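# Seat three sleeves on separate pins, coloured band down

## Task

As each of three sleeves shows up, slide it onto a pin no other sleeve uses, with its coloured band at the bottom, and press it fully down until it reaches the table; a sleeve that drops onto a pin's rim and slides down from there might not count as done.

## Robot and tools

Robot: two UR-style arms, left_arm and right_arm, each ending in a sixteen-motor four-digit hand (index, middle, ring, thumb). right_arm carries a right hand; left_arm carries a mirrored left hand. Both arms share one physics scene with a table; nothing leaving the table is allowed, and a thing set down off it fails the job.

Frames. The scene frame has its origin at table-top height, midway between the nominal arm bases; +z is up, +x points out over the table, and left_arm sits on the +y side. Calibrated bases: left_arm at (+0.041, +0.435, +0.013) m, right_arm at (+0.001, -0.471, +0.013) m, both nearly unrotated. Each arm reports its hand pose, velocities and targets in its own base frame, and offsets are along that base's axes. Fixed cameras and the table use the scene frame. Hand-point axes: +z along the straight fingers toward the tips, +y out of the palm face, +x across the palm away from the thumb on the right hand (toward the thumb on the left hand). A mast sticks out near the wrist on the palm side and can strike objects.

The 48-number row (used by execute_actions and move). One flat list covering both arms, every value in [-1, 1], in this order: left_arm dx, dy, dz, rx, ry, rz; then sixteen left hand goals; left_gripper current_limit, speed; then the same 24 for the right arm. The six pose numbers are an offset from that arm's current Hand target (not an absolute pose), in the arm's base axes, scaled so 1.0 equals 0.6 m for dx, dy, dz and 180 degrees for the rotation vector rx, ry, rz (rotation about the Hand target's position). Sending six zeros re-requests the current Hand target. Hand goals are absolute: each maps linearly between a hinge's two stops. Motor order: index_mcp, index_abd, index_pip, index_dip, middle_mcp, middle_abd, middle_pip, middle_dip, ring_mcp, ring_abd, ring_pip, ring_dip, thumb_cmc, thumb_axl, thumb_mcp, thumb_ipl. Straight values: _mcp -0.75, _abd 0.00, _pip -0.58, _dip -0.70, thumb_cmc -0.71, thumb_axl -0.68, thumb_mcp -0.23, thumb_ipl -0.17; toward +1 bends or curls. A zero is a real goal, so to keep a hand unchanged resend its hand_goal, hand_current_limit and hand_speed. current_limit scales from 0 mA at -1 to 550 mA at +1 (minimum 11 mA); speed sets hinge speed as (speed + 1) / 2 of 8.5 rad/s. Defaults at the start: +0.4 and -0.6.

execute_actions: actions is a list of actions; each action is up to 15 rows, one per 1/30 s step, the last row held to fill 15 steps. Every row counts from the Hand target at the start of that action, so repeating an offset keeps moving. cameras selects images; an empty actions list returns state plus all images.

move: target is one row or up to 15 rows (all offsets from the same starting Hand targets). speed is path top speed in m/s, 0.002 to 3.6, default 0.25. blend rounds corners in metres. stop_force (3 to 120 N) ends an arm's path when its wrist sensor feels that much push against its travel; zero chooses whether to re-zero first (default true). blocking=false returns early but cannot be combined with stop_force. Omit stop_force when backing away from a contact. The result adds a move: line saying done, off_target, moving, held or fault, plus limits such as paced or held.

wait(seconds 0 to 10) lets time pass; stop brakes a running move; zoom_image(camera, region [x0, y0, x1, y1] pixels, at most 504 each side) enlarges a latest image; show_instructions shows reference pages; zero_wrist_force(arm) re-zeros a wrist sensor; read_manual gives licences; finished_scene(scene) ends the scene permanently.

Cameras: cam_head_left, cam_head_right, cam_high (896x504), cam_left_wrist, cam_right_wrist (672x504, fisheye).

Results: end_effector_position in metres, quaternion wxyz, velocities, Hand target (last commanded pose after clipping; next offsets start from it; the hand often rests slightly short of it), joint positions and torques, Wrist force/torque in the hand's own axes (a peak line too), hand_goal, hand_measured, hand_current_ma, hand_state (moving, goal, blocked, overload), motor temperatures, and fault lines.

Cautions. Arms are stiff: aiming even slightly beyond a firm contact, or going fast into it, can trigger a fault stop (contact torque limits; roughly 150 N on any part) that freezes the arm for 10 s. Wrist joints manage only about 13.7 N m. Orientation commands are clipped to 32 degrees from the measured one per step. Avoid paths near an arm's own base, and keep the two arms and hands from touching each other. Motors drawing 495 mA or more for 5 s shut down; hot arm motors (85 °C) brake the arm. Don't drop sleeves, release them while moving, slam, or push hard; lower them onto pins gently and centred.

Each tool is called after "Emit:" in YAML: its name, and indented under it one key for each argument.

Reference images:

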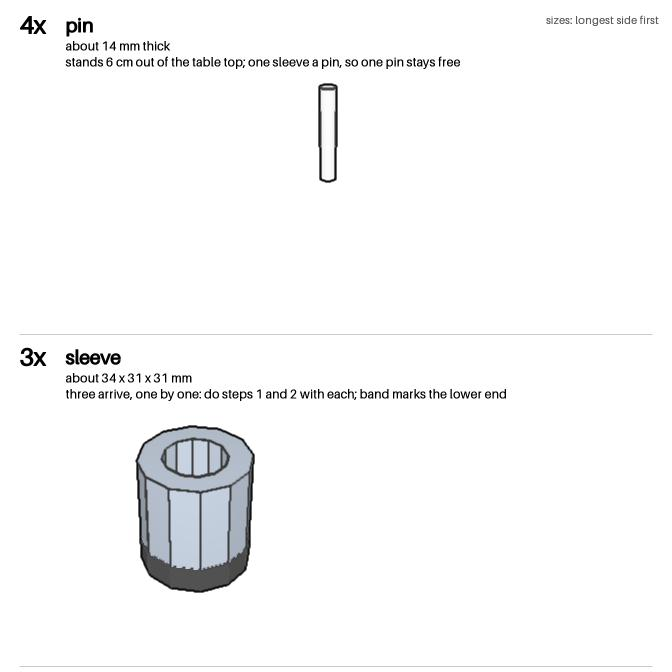

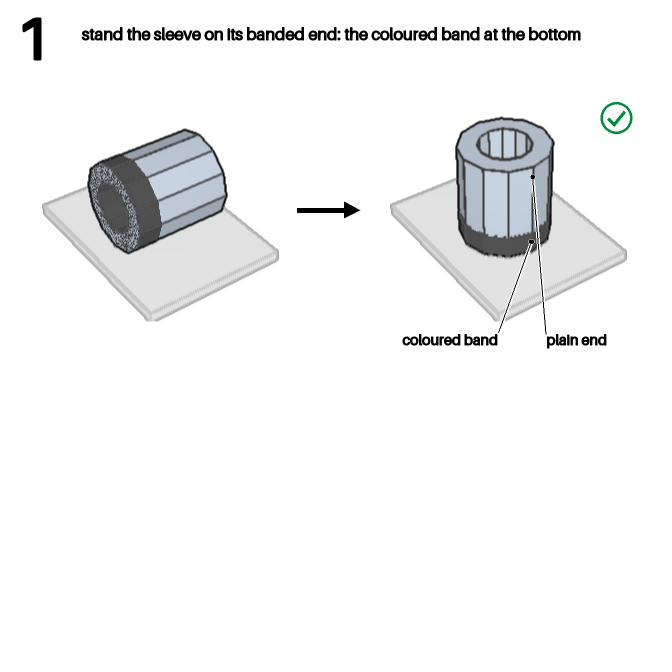

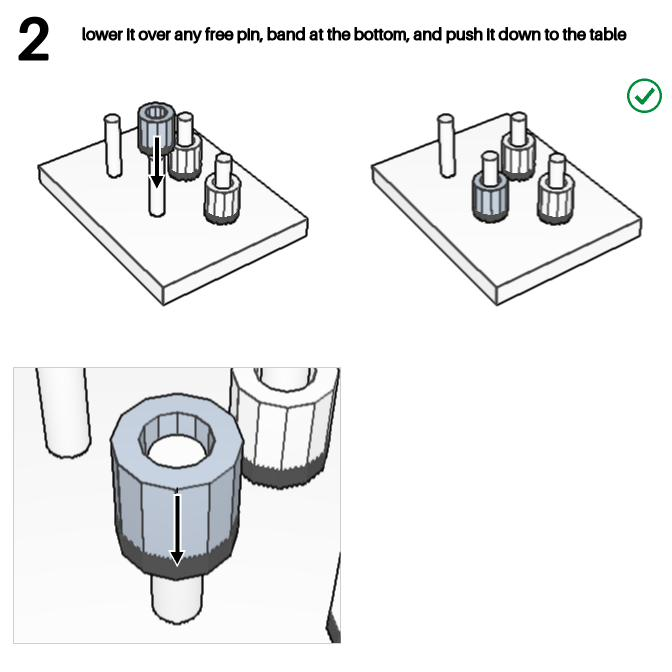

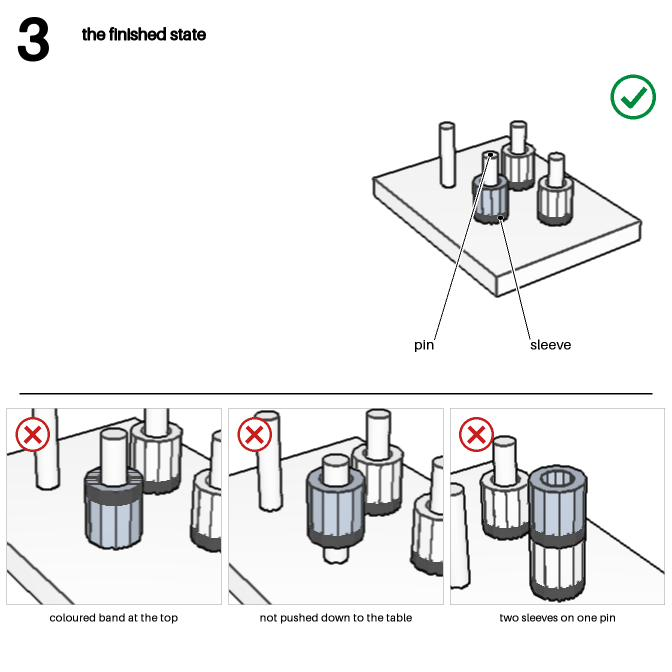

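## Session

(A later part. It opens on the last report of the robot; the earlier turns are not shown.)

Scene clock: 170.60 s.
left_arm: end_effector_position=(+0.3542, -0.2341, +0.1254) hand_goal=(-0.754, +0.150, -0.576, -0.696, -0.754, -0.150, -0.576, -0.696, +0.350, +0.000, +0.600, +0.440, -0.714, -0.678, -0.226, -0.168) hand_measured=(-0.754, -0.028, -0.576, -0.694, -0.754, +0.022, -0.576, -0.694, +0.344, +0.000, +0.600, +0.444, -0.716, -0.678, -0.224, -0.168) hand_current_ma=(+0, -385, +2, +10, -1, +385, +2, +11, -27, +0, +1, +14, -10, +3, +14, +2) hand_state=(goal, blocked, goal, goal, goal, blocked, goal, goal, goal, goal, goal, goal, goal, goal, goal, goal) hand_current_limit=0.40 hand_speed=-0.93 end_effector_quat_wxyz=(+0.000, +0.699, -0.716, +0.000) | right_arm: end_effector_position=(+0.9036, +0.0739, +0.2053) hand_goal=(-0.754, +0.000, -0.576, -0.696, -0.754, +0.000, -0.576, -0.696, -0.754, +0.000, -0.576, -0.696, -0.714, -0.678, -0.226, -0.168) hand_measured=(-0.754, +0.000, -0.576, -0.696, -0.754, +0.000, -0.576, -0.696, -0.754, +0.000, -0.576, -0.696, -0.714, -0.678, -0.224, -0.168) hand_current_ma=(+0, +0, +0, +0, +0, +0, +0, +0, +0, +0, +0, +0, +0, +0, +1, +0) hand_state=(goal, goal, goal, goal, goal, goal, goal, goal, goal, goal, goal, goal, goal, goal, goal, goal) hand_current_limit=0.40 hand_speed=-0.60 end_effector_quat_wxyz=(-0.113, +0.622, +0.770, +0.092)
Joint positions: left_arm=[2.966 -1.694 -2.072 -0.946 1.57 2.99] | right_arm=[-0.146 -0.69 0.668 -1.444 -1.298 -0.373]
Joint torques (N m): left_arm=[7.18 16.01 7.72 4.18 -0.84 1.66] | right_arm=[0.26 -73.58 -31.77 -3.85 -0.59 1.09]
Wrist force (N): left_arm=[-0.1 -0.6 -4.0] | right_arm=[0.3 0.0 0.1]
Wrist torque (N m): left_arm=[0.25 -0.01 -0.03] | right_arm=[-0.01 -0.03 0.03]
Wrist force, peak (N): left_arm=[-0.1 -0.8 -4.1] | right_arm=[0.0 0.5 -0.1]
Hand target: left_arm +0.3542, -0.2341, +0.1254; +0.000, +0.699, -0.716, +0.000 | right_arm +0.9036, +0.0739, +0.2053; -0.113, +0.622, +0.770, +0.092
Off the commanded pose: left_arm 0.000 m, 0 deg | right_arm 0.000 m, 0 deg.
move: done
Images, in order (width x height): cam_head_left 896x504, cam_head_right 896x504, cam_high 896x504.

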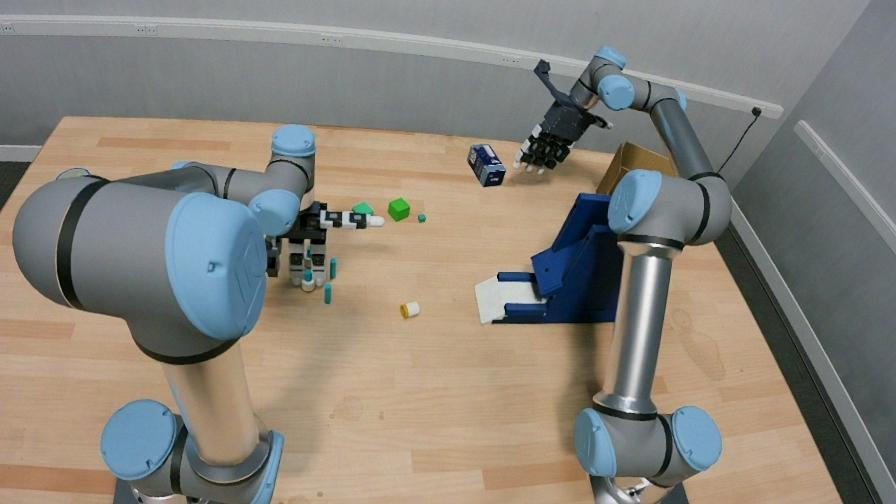

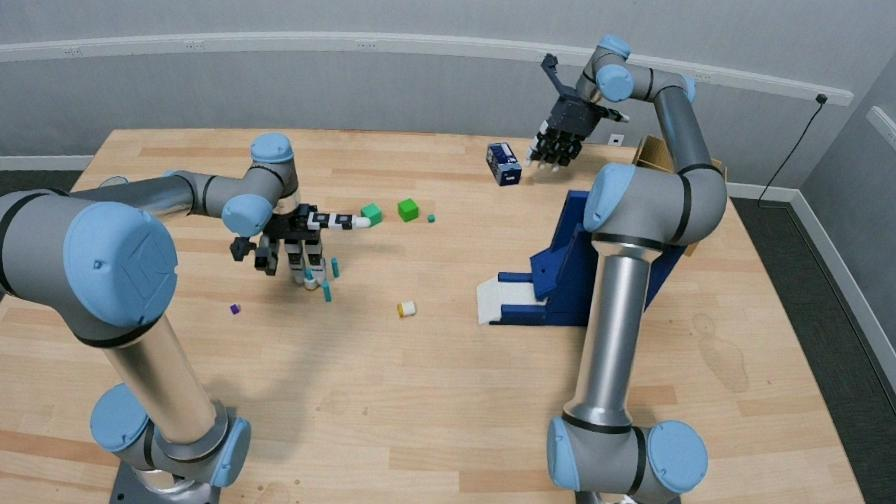

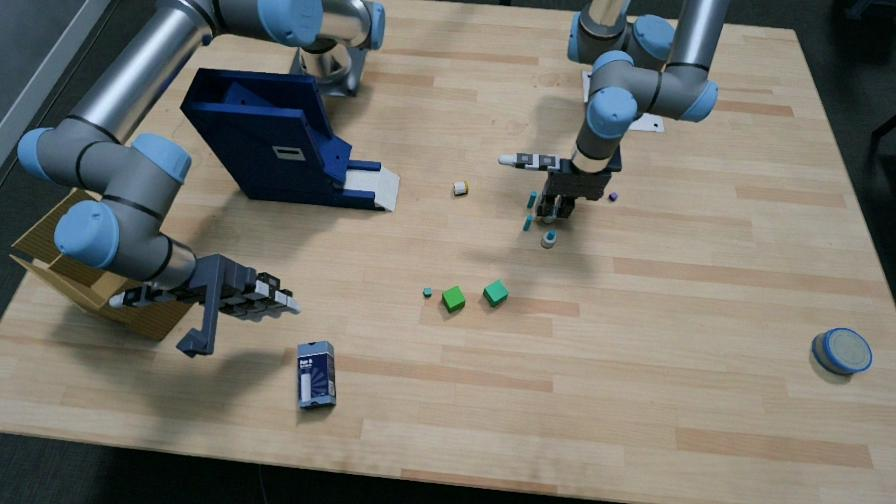

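Emit:
move:
  target:
    - [0,0,0.003,0,0,0,-0.754,-0.2,-0.576,-0.696,-0.754,0.2,-0.576,-0.696,0.35,0,0.6,0.44,-0.714,-0.678,-0.226,-0.168,0.4,-0.93,0,0,0,0,0,0,-0.754,0,-0.576,-0.696,-0.754,0,-0.576,-0.696,-0.754,0,-0.576,-0.696,-0.714,-0.678,-0.226,-0.168,0.4,-0.6]
  speed: 0.05

Emit:
move:
  target: [0,0,0.26,0,0,0,-0.754,-0.2,-0.576,-0.696,-0.754,0.2,-0.576,-0.696,0.35,0,0.6,0.44,-0.714,-0.678,-0.226,-0.168,0.4,-0.93,0,0,0,0,0,0,-0.754,0,-0.576,-0.696,-0.754,0,-0.576,-0.696,-0.754,0,-0.576,-0.696,-0.714,-0.678,-0.226,-0.168,0.4,-0.6]
  speed: 0.15
  cameras: ["cam_head_left","cam_head_right","cam_high"]

Emit:
zoom_image:
  camera: "cam_head_right"
  region: [280, 230, 360, 310]

Emit:
zoom_image:
  camera: "cam_head_left"
  region: [470, 180, 630, 330]

Emit:
zoom_image:
  camera: "cam_head_right"
  region: [470, 180, 630, 330]

Emit:
zoom_image:
  camera: "cam_high"
  region: [170, 50, 410, 230]

Emit:
zoom_image:
  camera: "cam_high"
  region: [430, 160, 490, 220]

Emit:
zoom_image:
  camera: "cam_head_right"
  region: [375, 280, 435, 340]

Emit:
zoom_image:
  camera: "cam_head_left"
  region: [380, 280, 440, 340]

Scene clock: 174.07 s.
left_arm: end_effector_position=(+0.3542, -0.2341, +0.1272) hand_goal=(-0.754, -0.200, -0.576, -0.696, -0.754, +0.200, -0.576, -0.696, +0.350, +0.000, +0.600, +0.440, -0.714, -0.678, -0.226, -0.168) hand_measured=(-0.754, -0.194, -0.576, -0.694, -0.754, +0.194, -0.576, -0.694, +0.344, +0.000, +0.600, +0.444, -0.716, -0.678, -0.224, -0.168) hand_current_ma=(+0, +21, +2, +9, -1, -20, +2, +9, -27, +0, +1, +14, -10, +3, +14, +2) hand_state=(goal, goal, goal, goal, goal, goal, goal, goal, goal, goal, goal, goal, goal, goal, goal, goal) hand_current_limit=0.40 hand_speed=-0.93 end_effector_quat_wxyz=(+0.000, +0.699, -0.716, +0.000) | right_arm: end_effector_position=(+0.9036, +0.0739, +0.2053) hand_goal=(-0.754, +0.000, -0.576, -0.696, -0.754, +0.000, -0.576, -0.696, -0.754, +0.000, -0.576, -0.696, -0.714, -0.678, -0.226, -0.168) hand_measured=(-0.754, +0.000, -0.576, -0.696, -0.754, +0.000, -0.576, -0.696, -0.754, +0.000, -0.576, -0.696, -0.714, -0.678, -0.224, -0.168) hand_current_ma=(+0, +0, +0, +0, +0, +0, +0, +0, +0, +0, +0, +0, +0, +0, +1, +0) hand_state=(goal, goal, goal, goal, goal, goal, goal, goal, goal, goal, goal, goal, goal, goal, goal, goal) hand_current_limit=0.40 hand_speed=-0.60 end_effector_quat_wxyz=(-0.113, +0.622, +0.770, +0.092)
Joint positions: left_arm=[2.966 -1.691 -2.07 -0.951 1.57 2.99] | right_arm=[-0.146 -0.69 0.668 -1.444 -1.298 -0.373]
Joint torques (N m): left_arm=[-1.54 30.43 26.04 0.75 -1.41 -1.21] | right_arm=[0.82 -73.39 -32.56 -3.84 -0.51 1.1]
Wrist force (N): left_arm=[0.1 -0.3 -1.1] | right_arm=[0.2 0.2 0.1]
Wrist torque (N m): left_arm=[0.07 0.05 -0.02] | right_arm=[0.02 -0.02 0.02]
Wrist force, peak (N): left_arm=[0.0 -0.6 -4.2] | right_arm=[0.2 0.5 0.1]
Hand target: left_arm +0.3542, -0.2341, +0.1272; +0.000, +0.699, -0.716, +0.000 | right_arm +0.9036, +0.0739, +0.2053; -0.113, +0.622, +0.770, +0.092
Off the commanded pose: left_arm 0.000 m, 0 deg | right_arm 0.000 m, 0 deg.
move: done

Scene clock: 175.63 s.
left_arm: end_effector_position=(+0.3542, -0.2341, +0.2832) hand_goal=(-0.754, -0.200, -0.576, -0.696, -0.754, +0.200, -0.576, -0.696, +0.350, +0.000, +0.600, +0.440, -0.714, -0.678, -0.226, -0.168) hand_measured=(-0.754, -0.194, -0.576, -0.694, -0.754, +0.194, -0.576, -0.694, +0.344, +0.000, +0.600, +0.444, -0.716, -0.678, -0.224, -0.168) hand_current_ma=(+0, +21, +2, +9, -1, -19, +2, +9, -28, +0, +1, +14, -10, +3, +14, +2) hand_state=(goal, goal, goal, goal, goal, goal, goal, goal, goal, goal, goal, goal, goal, goal, goal, goal) hand_current_limit=0.40 hand_speed=-0.93 end_effector_quat_wxyz=(+0.000, +0.699, -0.716, +0.000) | right_arm: end_effector_position=(+0.9036, +0.0739, +0.2053) hand_goal=(-0.754, +0.000, -0.576, -0.696, -0.754, +0.000, -0.576, -0.696, -0.754, +0.000, -0.576, -0.696, -0.714, -0.678, -0.226, -0.168) hand_measured=(-0.754, +0.000, -0.576, -0.696, -0.754, +0.000, -0.576, -0.696, -0.754, +0.000, -0.576, -0.696, -0.714, -0.678, -0.224, -0.168) hand_current_ma=(+0, +0, +0, +0, +0, +0, +0, +0, +0, +0, +0, +0, +0, +0, +1, +0) hand_state=(goal, goal, goal, goal, goal, goal, goal, goal, goal, goal, goal, goal, goal, goal, goal, goal) hand_current_limit=0.40 hand_speed=-0.60 end_effector_quat_wxyz=(-0.113, +0.622, +0.770, +0.092)
Joint positions: left_arm=[2.966 -1.536 -1.796 -1.379 1.57 2.99] | right_arm=[-0.146 -0.69 0.668 -1.444 -1.298 -0.373]
Joint torques (N m): left_arm=[7.9 27.36 28.37 0.66 1.87 2.37] | right_arm=[1.78 -74.64 -32.09 -3.92 -0.56 1.03]
Wrist force (N): left_arm=[-0.1 -0.3 -0.9] | right_arm=[-0.2 0.2 0.2]
Wrist torque (N m): left_arm=[0.05 0.08 -0.06] | right_arm=[0.01 0.02 -0.01]
Wrist force, peak (N): left_arm=[0.0 -0.6 -1.8] | right_arm=[0.3 0.3 0.3]
Hand target: left_arm +0.3542, -0.2341, +0.2832; +0.000, +0.699, -0.716, +0.000 | right_arm +0.9036, +0.0739, +0.2053; -0.113, +0.622, +0.770, +0.092
Off the commanded pose: left_arm 0.000 m, 0 deg | right_arm 0.000 m, 0 deg.
move: done
Images, in order (width x height): cam_head_left 896x504, cam_head_right 896x504, cam_high 896x504.

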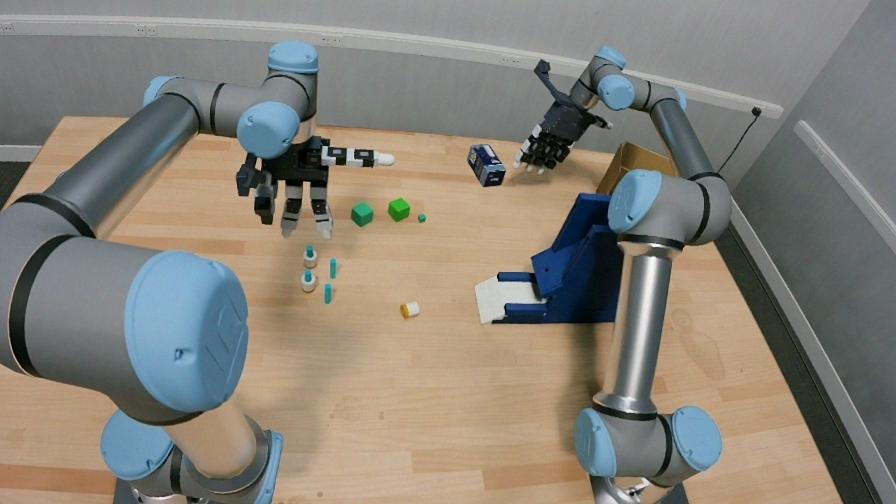

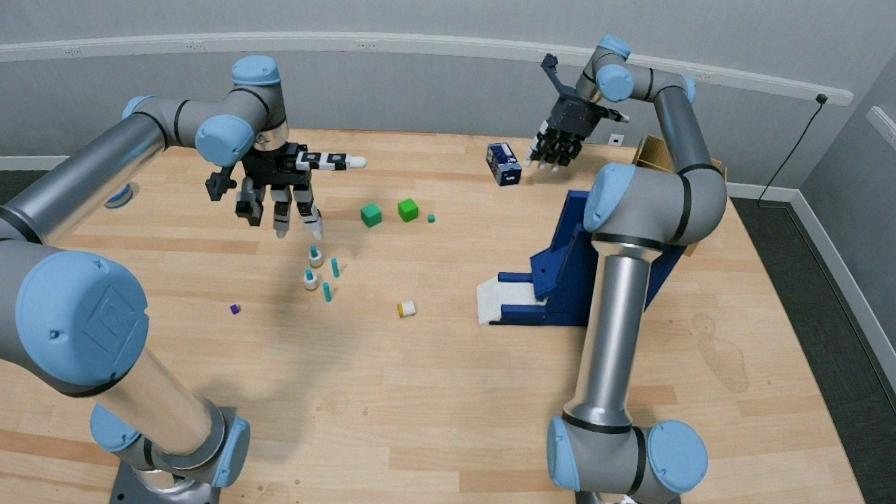

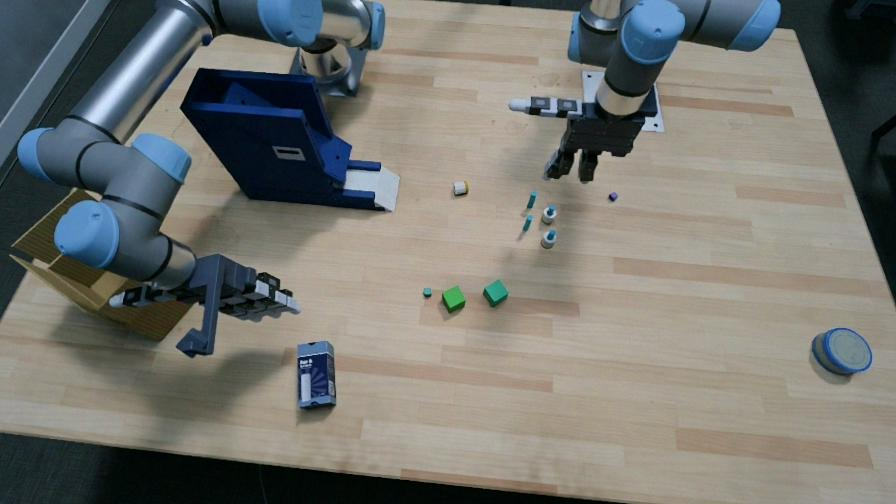

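Scaled by 6.300 from the camera's 896x504 image, which has a finer 1280x720 frame.

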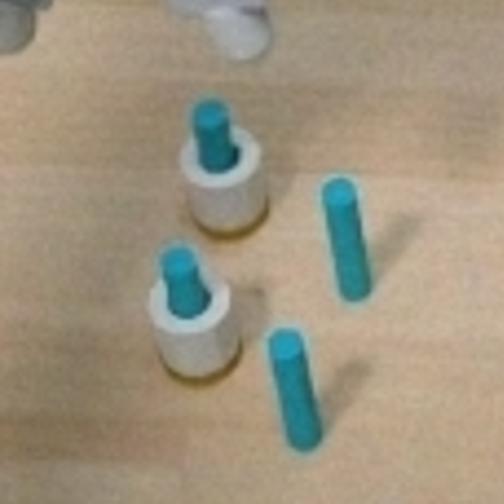

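Scaled by 3.150 from the camera's 896x504 image, which has a finer 1280x720 frame.

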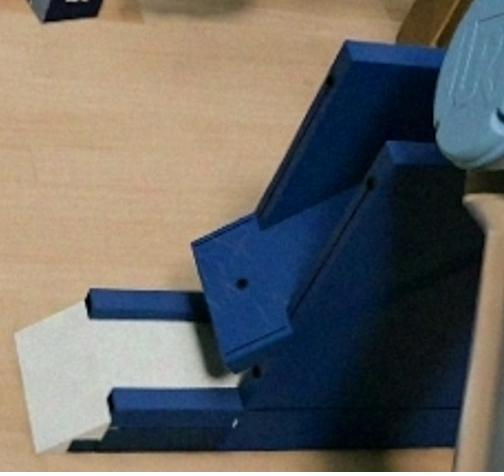

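Scaled by 3.150 from the camera's 896x504 image, which has a finer 1280x720 frame.

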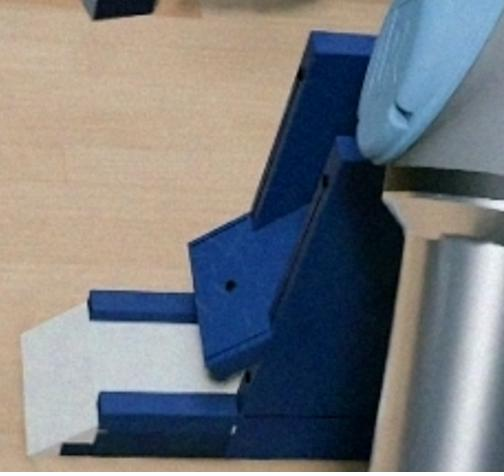

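Scaled by 2.100 from the camera's 896x504 image, which has a finer 1280x720 frame.

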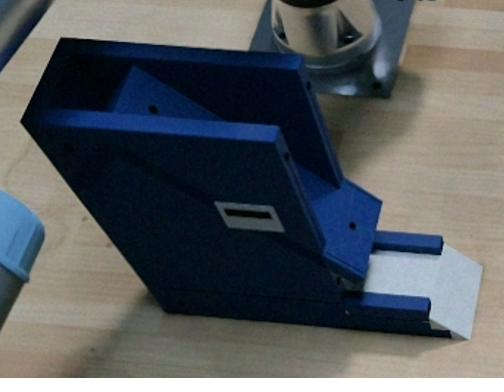

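Scaled by 8.400 from the camera's 896x504 image, which has a finer 1280x720 frame.

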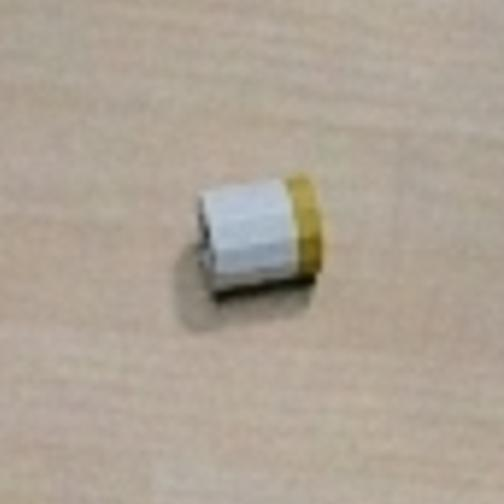

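Scaled by 8.400 from the camera's 896x504 image, which has a finer 1280x720 frame.

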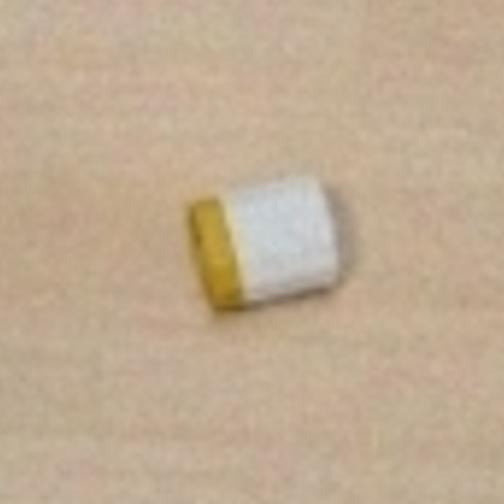

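Scaled by 8.400 from the camera's 896x504 image, which has a finer 1280x720 frame.

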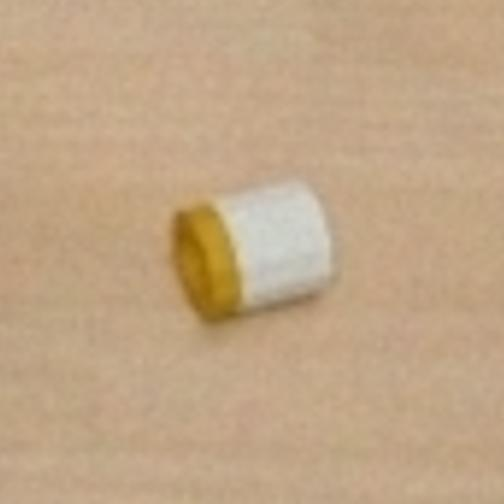

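Emit:
move:
  target: [0.0628,-0.562,-0.2408,0.10224,-0.07873,0.58983,-0.754,-0.2,-0.576,-0.696,-0.754,0.2,-0.576,-0.696,0.35,0,0.6,0.44,-0.714,-0.678,-0.226,-0.168,0.4,-0.93,0,0,0,0,0,0,-0.754,0,-0.576,-0.696,-0.754,0,-0.576,-0.696,-0.754,0,-0.576,-0.696,-0.714,-0.678,-0.226,-0.168,0.4,-0.6]
  speed: 0.35
  cameras: ["cam_head_left","cam_head_right","cam_high"]

Emit:
zoom_image:
  camera: "cam_head_left"
  region: [360, 230, 460, 330]

Emit:
zoom_image:
  camera: "cam_high"
  region: [400, 120, 520, 240]

Emit:
zoom_image:
  camera: "cam_head_right"
  region: [360, 230, 460, 330]

Scene clock: 183.00 s.
left_arm: end_effector_position=(+0.3919, -0.5713, +0.1387) hand_goal=(-0.754, -0.200, -0.576, -0.696, -0.754, +0.200, -0.576, -0.696, +0.350, +0.000, +0.600, +0.440, -0.714, -0.678, -0.226, -0.168) hand_measured=(-0.752, -0.196, -0.576, -0.694, -0.752, +0.196, -0.576, -0.694, +0.344, +0.000, +0.600, +0.444, -0.714, -0.678, -0.224, -0.168) hand_current_ma=(+11, +17, +2, +9, +13, -18, +2, +9, -28, +0, +1, +14, +3, +3, +14, +2) hand_state=(goal, goal, goal, goal, goal, goal, goal, goal, goal, goal, goal, goal, goal, goal, goal, goal) hand_current_limit=0.40 hand_speed=-0.93 end_effector_quat_wxyz=(-0.172, +0.975, +0.137, -0.024) | right_arm: end_effector_position=(+0.9036, +0.0739, +0.2053) hand_goal=(-0.754, +0.000, -0.576, -0.696, -0.754, +0.000, -0.576, -0.696, -0.754, +0.000, -0.576, -0.696, -0.714, -0.678, -0.226, -0.168) hand_measured=(-0.754, +0.000, -0.576, -0.696, -0.754, +0.000, -0.576, -0.696, -0.754, +0.000, -0.576, -0.696, -0.714, -0.678, -0.224, -0.168) hand_current_ma=(+0, +0, +0, +0, +0, +0, +0, +0, +0, +0, +0, +0, +0, +0, +1, +0) hand_state=(goal, goal, goal, goal, goal, goal, goal, goal, goal, goal, goal, goal, goal, goal, goal, goal) hand_current_limit=0.40 hand_speed=-0.60 end_effector_quat_wxyz=(-0.113, +0.622, +0.770, +0.092)
Joint positions: left_arm=[2.337 -2.071 -1.386 -1.567 1.732 0.461] | right_arm=[-0.146 -0.69 0.668 -1.444 -1.298 -0.373]
Joint torques (N m): left_arm=[-9.65 33.02 26.65 0.19 -1.6 -2.64] | right_arm=[0.4 -73.59 -32.14 -3.94 -0.62 1.06]
Wrist force (N): left_arm=[0.2 -0.2 -0.6] | right_arm=[0.1 0.1 -0.1]
Wrist torque (N m): left_arm=[0.10 0.01 0.05] | right_arm=[0.02 0.00 0.01]
Wrist force, peak (N): left_arm=[-0.4 -0.7 -1.0] | right_arm=[-0.1 0.5 -0.3]
Hand target: left_arm +0.3919, -0.5713, +0.1387; -0.172, +0.975, +0.137, -0.024 | right_arm +0.9036, +0.0739, +0.2053; -0.113, +0.622, +0.770, +0.092
Off the commanded pose: left_arm 0.000 m, 0 deg | right_arm 0.000 m, 0 deg.
move: done
Images, in order (width x height): cam_head_left 896x504, cam_head_right 896x504, cam_high 896x504.

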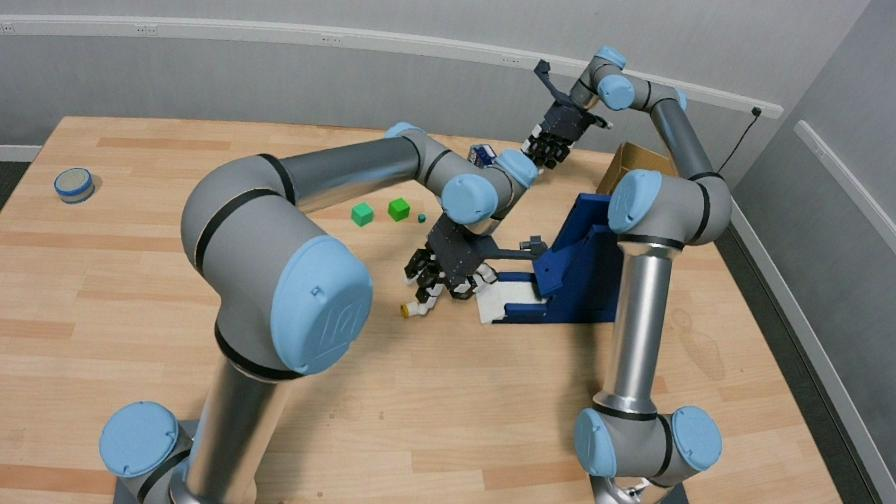

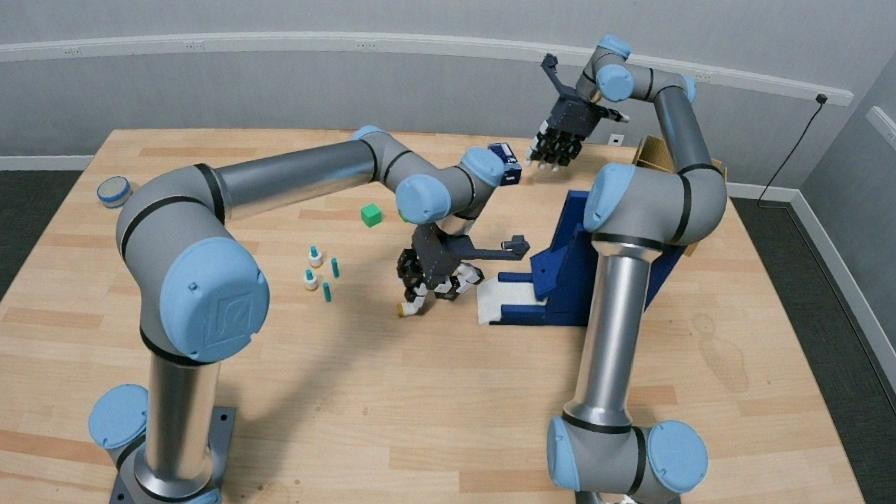

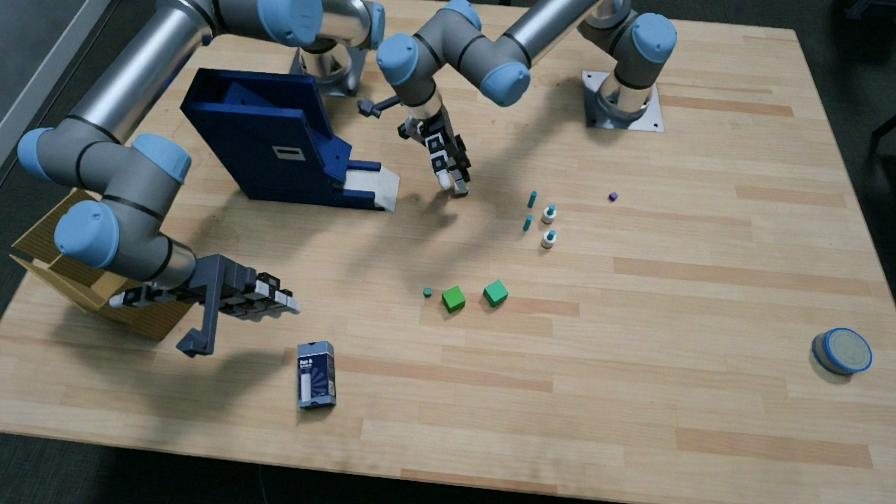

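Scaled by 5.040 from the camera's 896x504 image, which has a finer 1280x720 frame.

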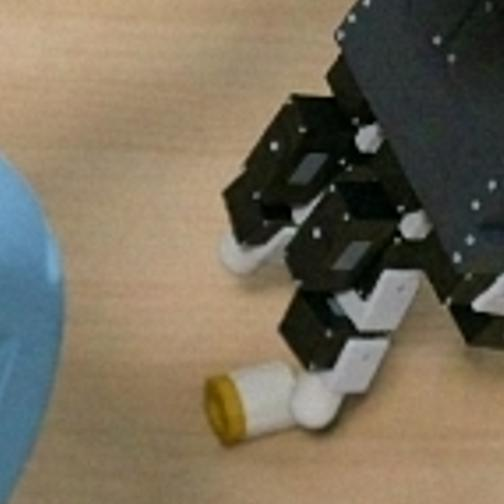

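Scaled by 4.200 from the camera's 896x504 image, which has a finer 1280x720 frame.

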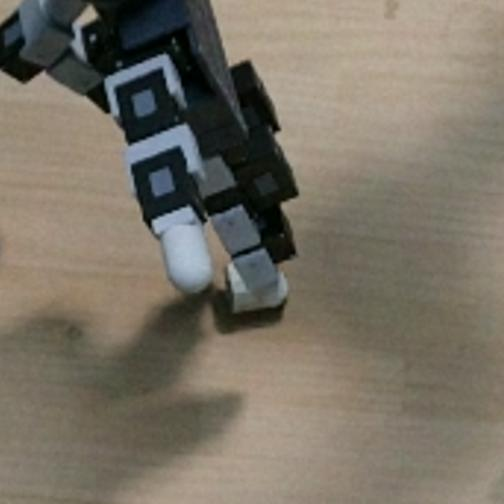

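Scaled by 5.040 from the camera's 896x504 image, which has a finer 1280x720 frame.

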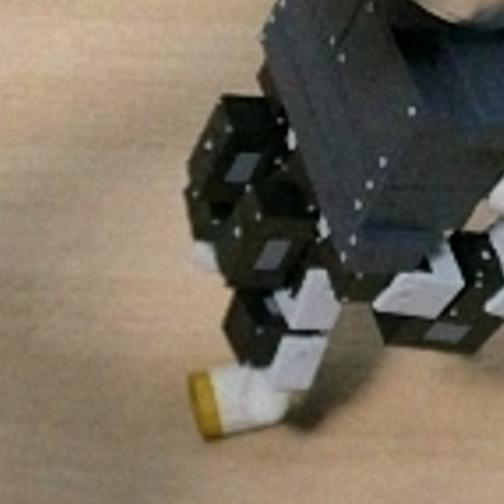

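Emit:
move:
  target: [0,0,-0.0917,0,0,0,-0.754,-0.2,-0.576,-0.696,-0.754,0.2,-0.576,-0.696,0.35,0,0.6,0.44,-0.714,-0.678,-0.226,-0.168,0.4,-0.93,0,0,0,0,0,0,-0.754,0,-0.576,-0.696,-0.754,0,-0.576,-0.696,-0.754,0,-0.576,-0.696,-0.714,-0.678,-0.226,-0.168,0.4,-0.6]
  speed: 0.06
  stop_force: 4
  cameras: ["cam_head_left","cam_head_right","cam_high"]

Emit:
zoom_image:
  camera: "cam_head_left"
  region: [370, 250, 450, 330]

Emit:
zoom_image:
  camera: "cam_head_right"
  region: [370, 250, 450, 330]

Scene clock: 187.10 s.
left_arm: end_effector_position=(+0.3919, -0.5713, +0.0837) hand_goal=(-0.754, -0.200, -0.576, -0.696, -0.754, +0.200, -0.576, -0.696, +0.350, +0.000, +0.600, +0.440, -0.714, -0.678, -0.226, -0.168) hand_measured=(-0.752, -0.196, -0.576, -0.694, -0.752, +0.196, -0.576, -0.694, +0.344, +0.000, +0.600, +0.444, -0.714, -0.678, -0.224, -0.168) hand_current_ma=(+11, +17, +2, +9, +13, -18, +2, +9, -28, +0, +1, +14, +3, +3, +14, +2) hand_state=(goal, goal, goal, goal, goal, goal, goal, goal, goal, goal, goal, goal, goal, goal, goal, goal) hand_current_limit=0.40 hand_speed=-0.93 end_effector_quat_wxyz=(-0.172, +0.975, +0.137, -0.024) | right_arm: end_effector_position=(+0.9036, +0.0739, +0.2053) hand_goal=(-0.754, +0.000, -0.576, -0.696, -0.754, +0.000, -0.576, -0.696, -0.754, +0.000, -0.576, -0.696, -0.714, -0.678, -0.226, -0.168) hand_measured=(-0.754, +0.000, -0.576, -0.696, -0.754, +0.000, -0.576, -0.696, -0.754, +0.000, -0.576, -0.696, -0.714, -0.678, -0.224, -0.168) hand_current_ma=(+0, +0, +0, +0, +0, +0, +0, +0, +0, +0, +0, +0, +0, +0, +1, +0) hand_state=(goal, goal, goal, goal, goal, goal, goal, goal, goal, goal, goal, goal, goal, goal, goal, goal) hand_current_limit=0.40 hand_speed=-0.60 end_effector_quat_wxyz=(-0.113, +0.622, +0.770, +0.092)
Joint positions: left_arm=[2.337 -2.119 -1.46 -1.444 1.732 0.461] | right_arm=[-0.146 -0.69 0.668 -1.444 -1.298 -0.373]
Joint torques (N m): left_arm=[-8.8 34.14 10.93 4.09 -0.98 -0.5] | right_arm=[0.33 -73.8 -31.85 -3.76 -0.74 1.1]
Wrist force (N): left_arm=[0.7 -0.3 -0.5] | right_arm=[0.1 0.2 0.0]
Wrist torque (N m): left_arm=[0.05 -0.04 0.09] | right_arm=[0.02 -0.01 0.02]
Wrist force, peak (N): left_arm=[0.1 -0.3 -1.0] | right_arm=[0.3 0.4 -0.3]
Hand target: left_arm +0.3919, -0.5713, +0.0837; -0.172, +0.975, +0.137, -0.024 | right_arm +0.9036, +0.0739, +0.2053; -0.113, +0.622, +0.770, +0.092
Off the commanded pose: left_arm 0.000 m, 0 deg | right_arm 0.000 m, 0 deg.
move: done
Images, in order (width x height): cam_head_left 896x504, cam_head_right 896x504, cam_high 896x504.

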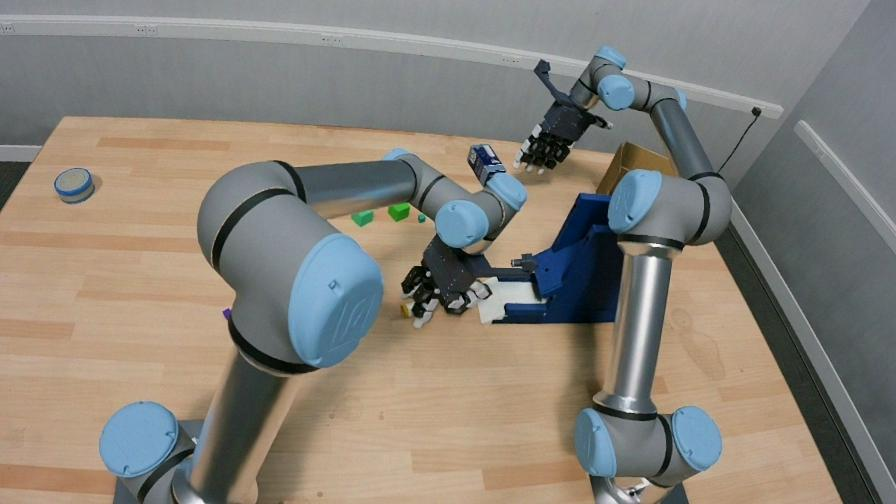

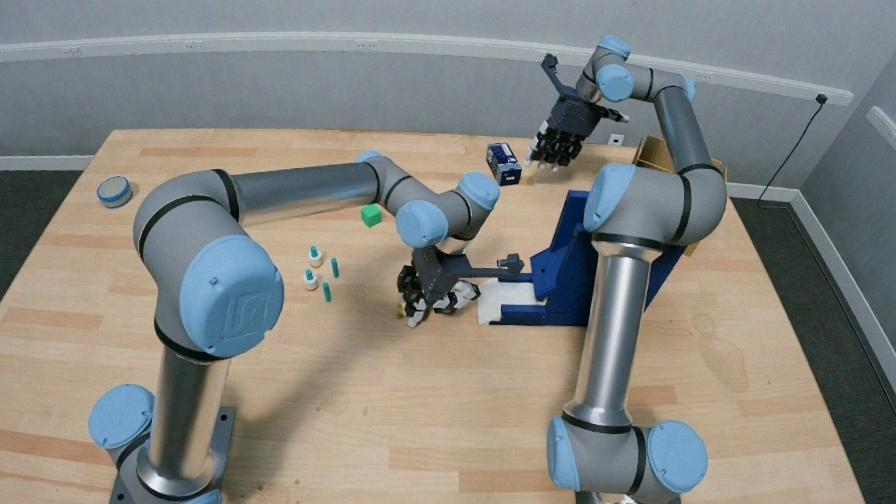

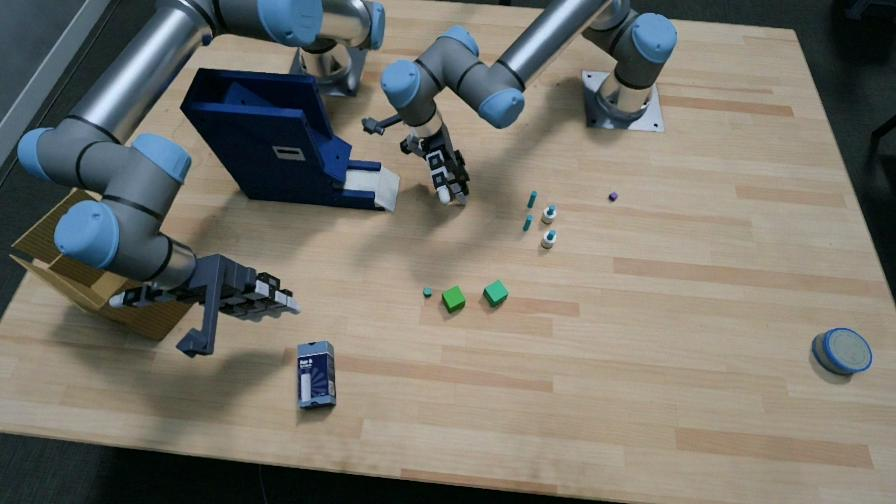

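Scaled by 6.300 from the camera's 896x504 image, which has a finer 1280x720 frame.

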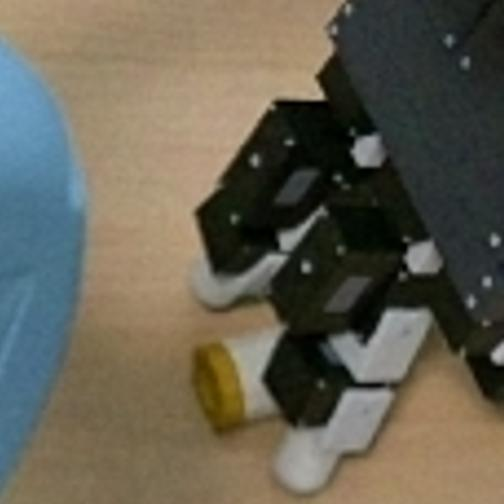

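Scaled by 6.300 from the camera's 896x504 image, which has a finer 1280x720 frame.

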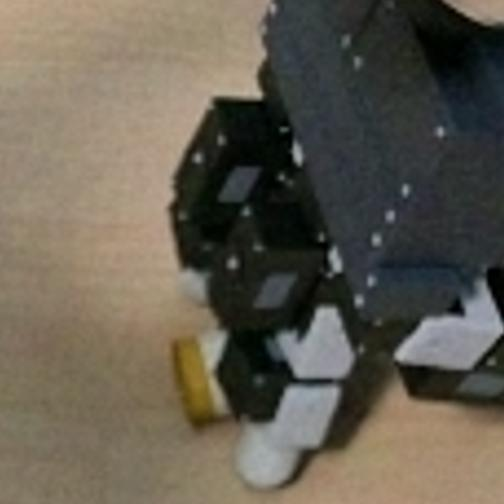

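Emit:
move:
  target:
    - [-0.0025,0.0027,0,0,0,0,-0.754,-0.2,-0.576,-0.696,-0.754,0.2,-0.576,-0.696,0.35,0,0.6,0.44,-0.714,-0.678,-0.226,-0.168,0.4,-0.93,0,0,0,0,0,0,-0.754,0,-0.576,-0.696,-0.754,0,-0.576,-0.696,-0.754,0,-0.576,-0.696,-0.714,-0.678,-0.226,-0.168,0.4,-0.6]
    - [-0.0025,0.0027,0,0,0,0,-0.754,0.15,-0.576,-0.696,-0.754,-0.15,-0.576,-0.696,0.35,0,0.6,0.44,-0.714,-0.678,-0.226,-0.168,0.4,-0.93,0,0,0,0,0,0,-0.754,0,-0.576,-0.696,-0.754,0,-0.576,-0.696,-0.754,0,-0.576,-0.696,-0.714,-0.678,-0.226,-0.168,0.4,-0.6]
  speed: 0.03
  cameras: ["cam_head_left"]

Emit:
zoom_image:
  camera: "cam_head_left"
  region: [370, 250, 450, 330]

Scene clock: 189.23 s.
left_arm: end_effector_position=(+0.3904, -0.5697, +0.0837) hand_goal=(-0.754, +0.150, -0.576, -0.696, -0.754, -0.150, -0.576, -0.696, +0.350, +0.000, +0.600, +0.440, -0.714, -0.678, -0.226, -0.168) hand_measured=(-0.752, -0.026, -0.576, -0.694, -0.752, +0.020, -0.576, -0.694, +0.344, +0.000, +0.600, +0.444, -0.714, -0.678, -0.224, -0.168) hand_current_ma=(+11, -385, +2, +9, +13, +385, +2, +9, -28, +0, +1, +14, +3, +3, +14, +2) hand_state=(goal, blocked, goal, goal, goal, moving, goal, goal, goal, goal, goal, goal, goal, goal, goal, goal) hand_current_limit=0.40 hand_speed=-0.93 end_effector_quat_wxyz=(-0.172, +0.975, +0.137, -0.024) | right_arm: end_effector_position=(+0.9036, +0.0739, +0.2053) hand_goal=(-0.754, +0.000, -0.576, -0.696, -0.754, +0.000, -0.576, -0.696, -0.754, +0.000, -0.576, -0.696, -0.714, -0.678, -0.226, -0.168) hand_measured=(-0.754, +0.000, -0.576, -0.696, -0.754, +0.000, -0.576, -0.696, -0.754, +0.000, -0.576, -0.696, -0.714, -0.678, -0.224, -0.168) hand_current_ma=(+0, +0, +0, +0, +0, +0, +0, +0, +0, +0, +0, +0, +0, +0, +1, +0) hand_state=(goal, goal, goal, goal, goal, goal, goal, goal, goal, goal, goal, goal, goal, goal, goal, goal) hand_current_limit=0.40 hand_speed=-0.60 end_effector_quat_wxyz=(-0.113, +0.622, +0.770, +0.092)
Joint positions: left_arm=[2.337 -2.114 -1.468 -1.441 1.732 0.461] | right_arm=[-0.146 -0.69 0.668 -1.444 -1.298 -0.373]
Joint torques (N m): left_arm=[8.96 47.71 11.19 3.84 1.47 2.16] | right_arm=[0.73 -74.14 -32.14 -3.79 -0.72 1.12]
Wrist force (N): left_arm=[0.2 -0.1 -0.5] | right_arm=[-0.1 0.3 -0.2]
Wrist torque (N m): left_arm=[0.08 0.02 0.05] | right_arm=[0.06 0.02 0.00]
Wrist force, peak (N): left_arm=[0.7 -0.1 -0.8] | right_arm=[0.1 0.4 -0.3]
Hand target: left_arm +0.3904, -0.5697, +0.0837; -0.172, +0.975, +0.137, -0.024 | right_arm +0.9036, +0.0739, +0.2053; -0.113, +0.622, +0.770, +0.092
Off the commanded pose: left_arm 0.000 m, 0 deg | right_arm 0.000 m, 0 deg.
move: done
Images, in order (width x height): cam_head_left 896x504.

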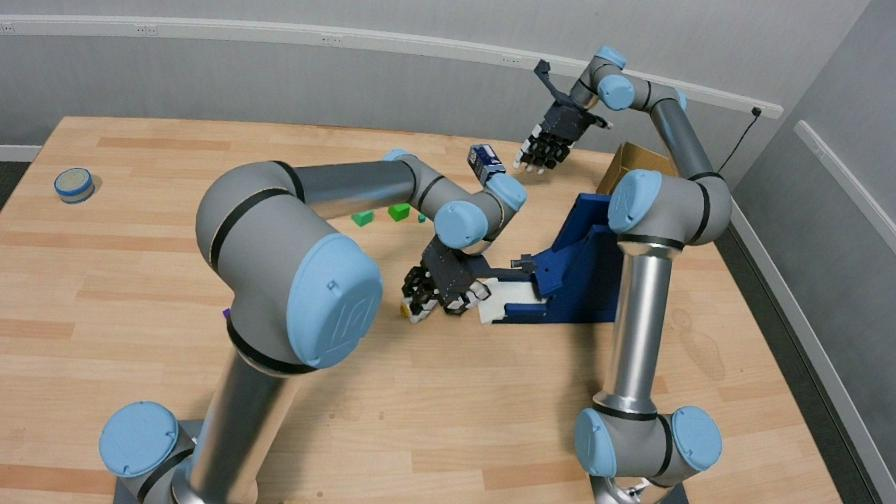

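Scaled by 6.300 from the camera's 896x504 image, which has a finer 1280x720 frame.

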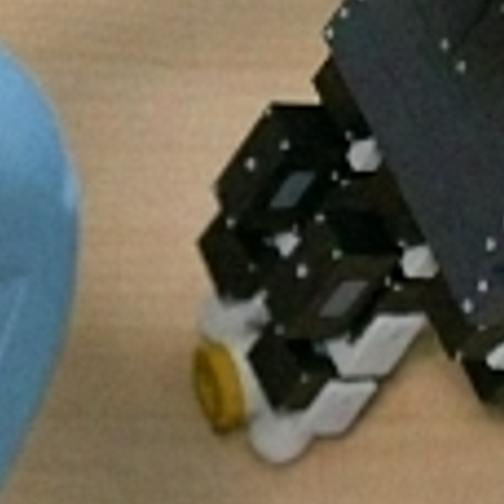

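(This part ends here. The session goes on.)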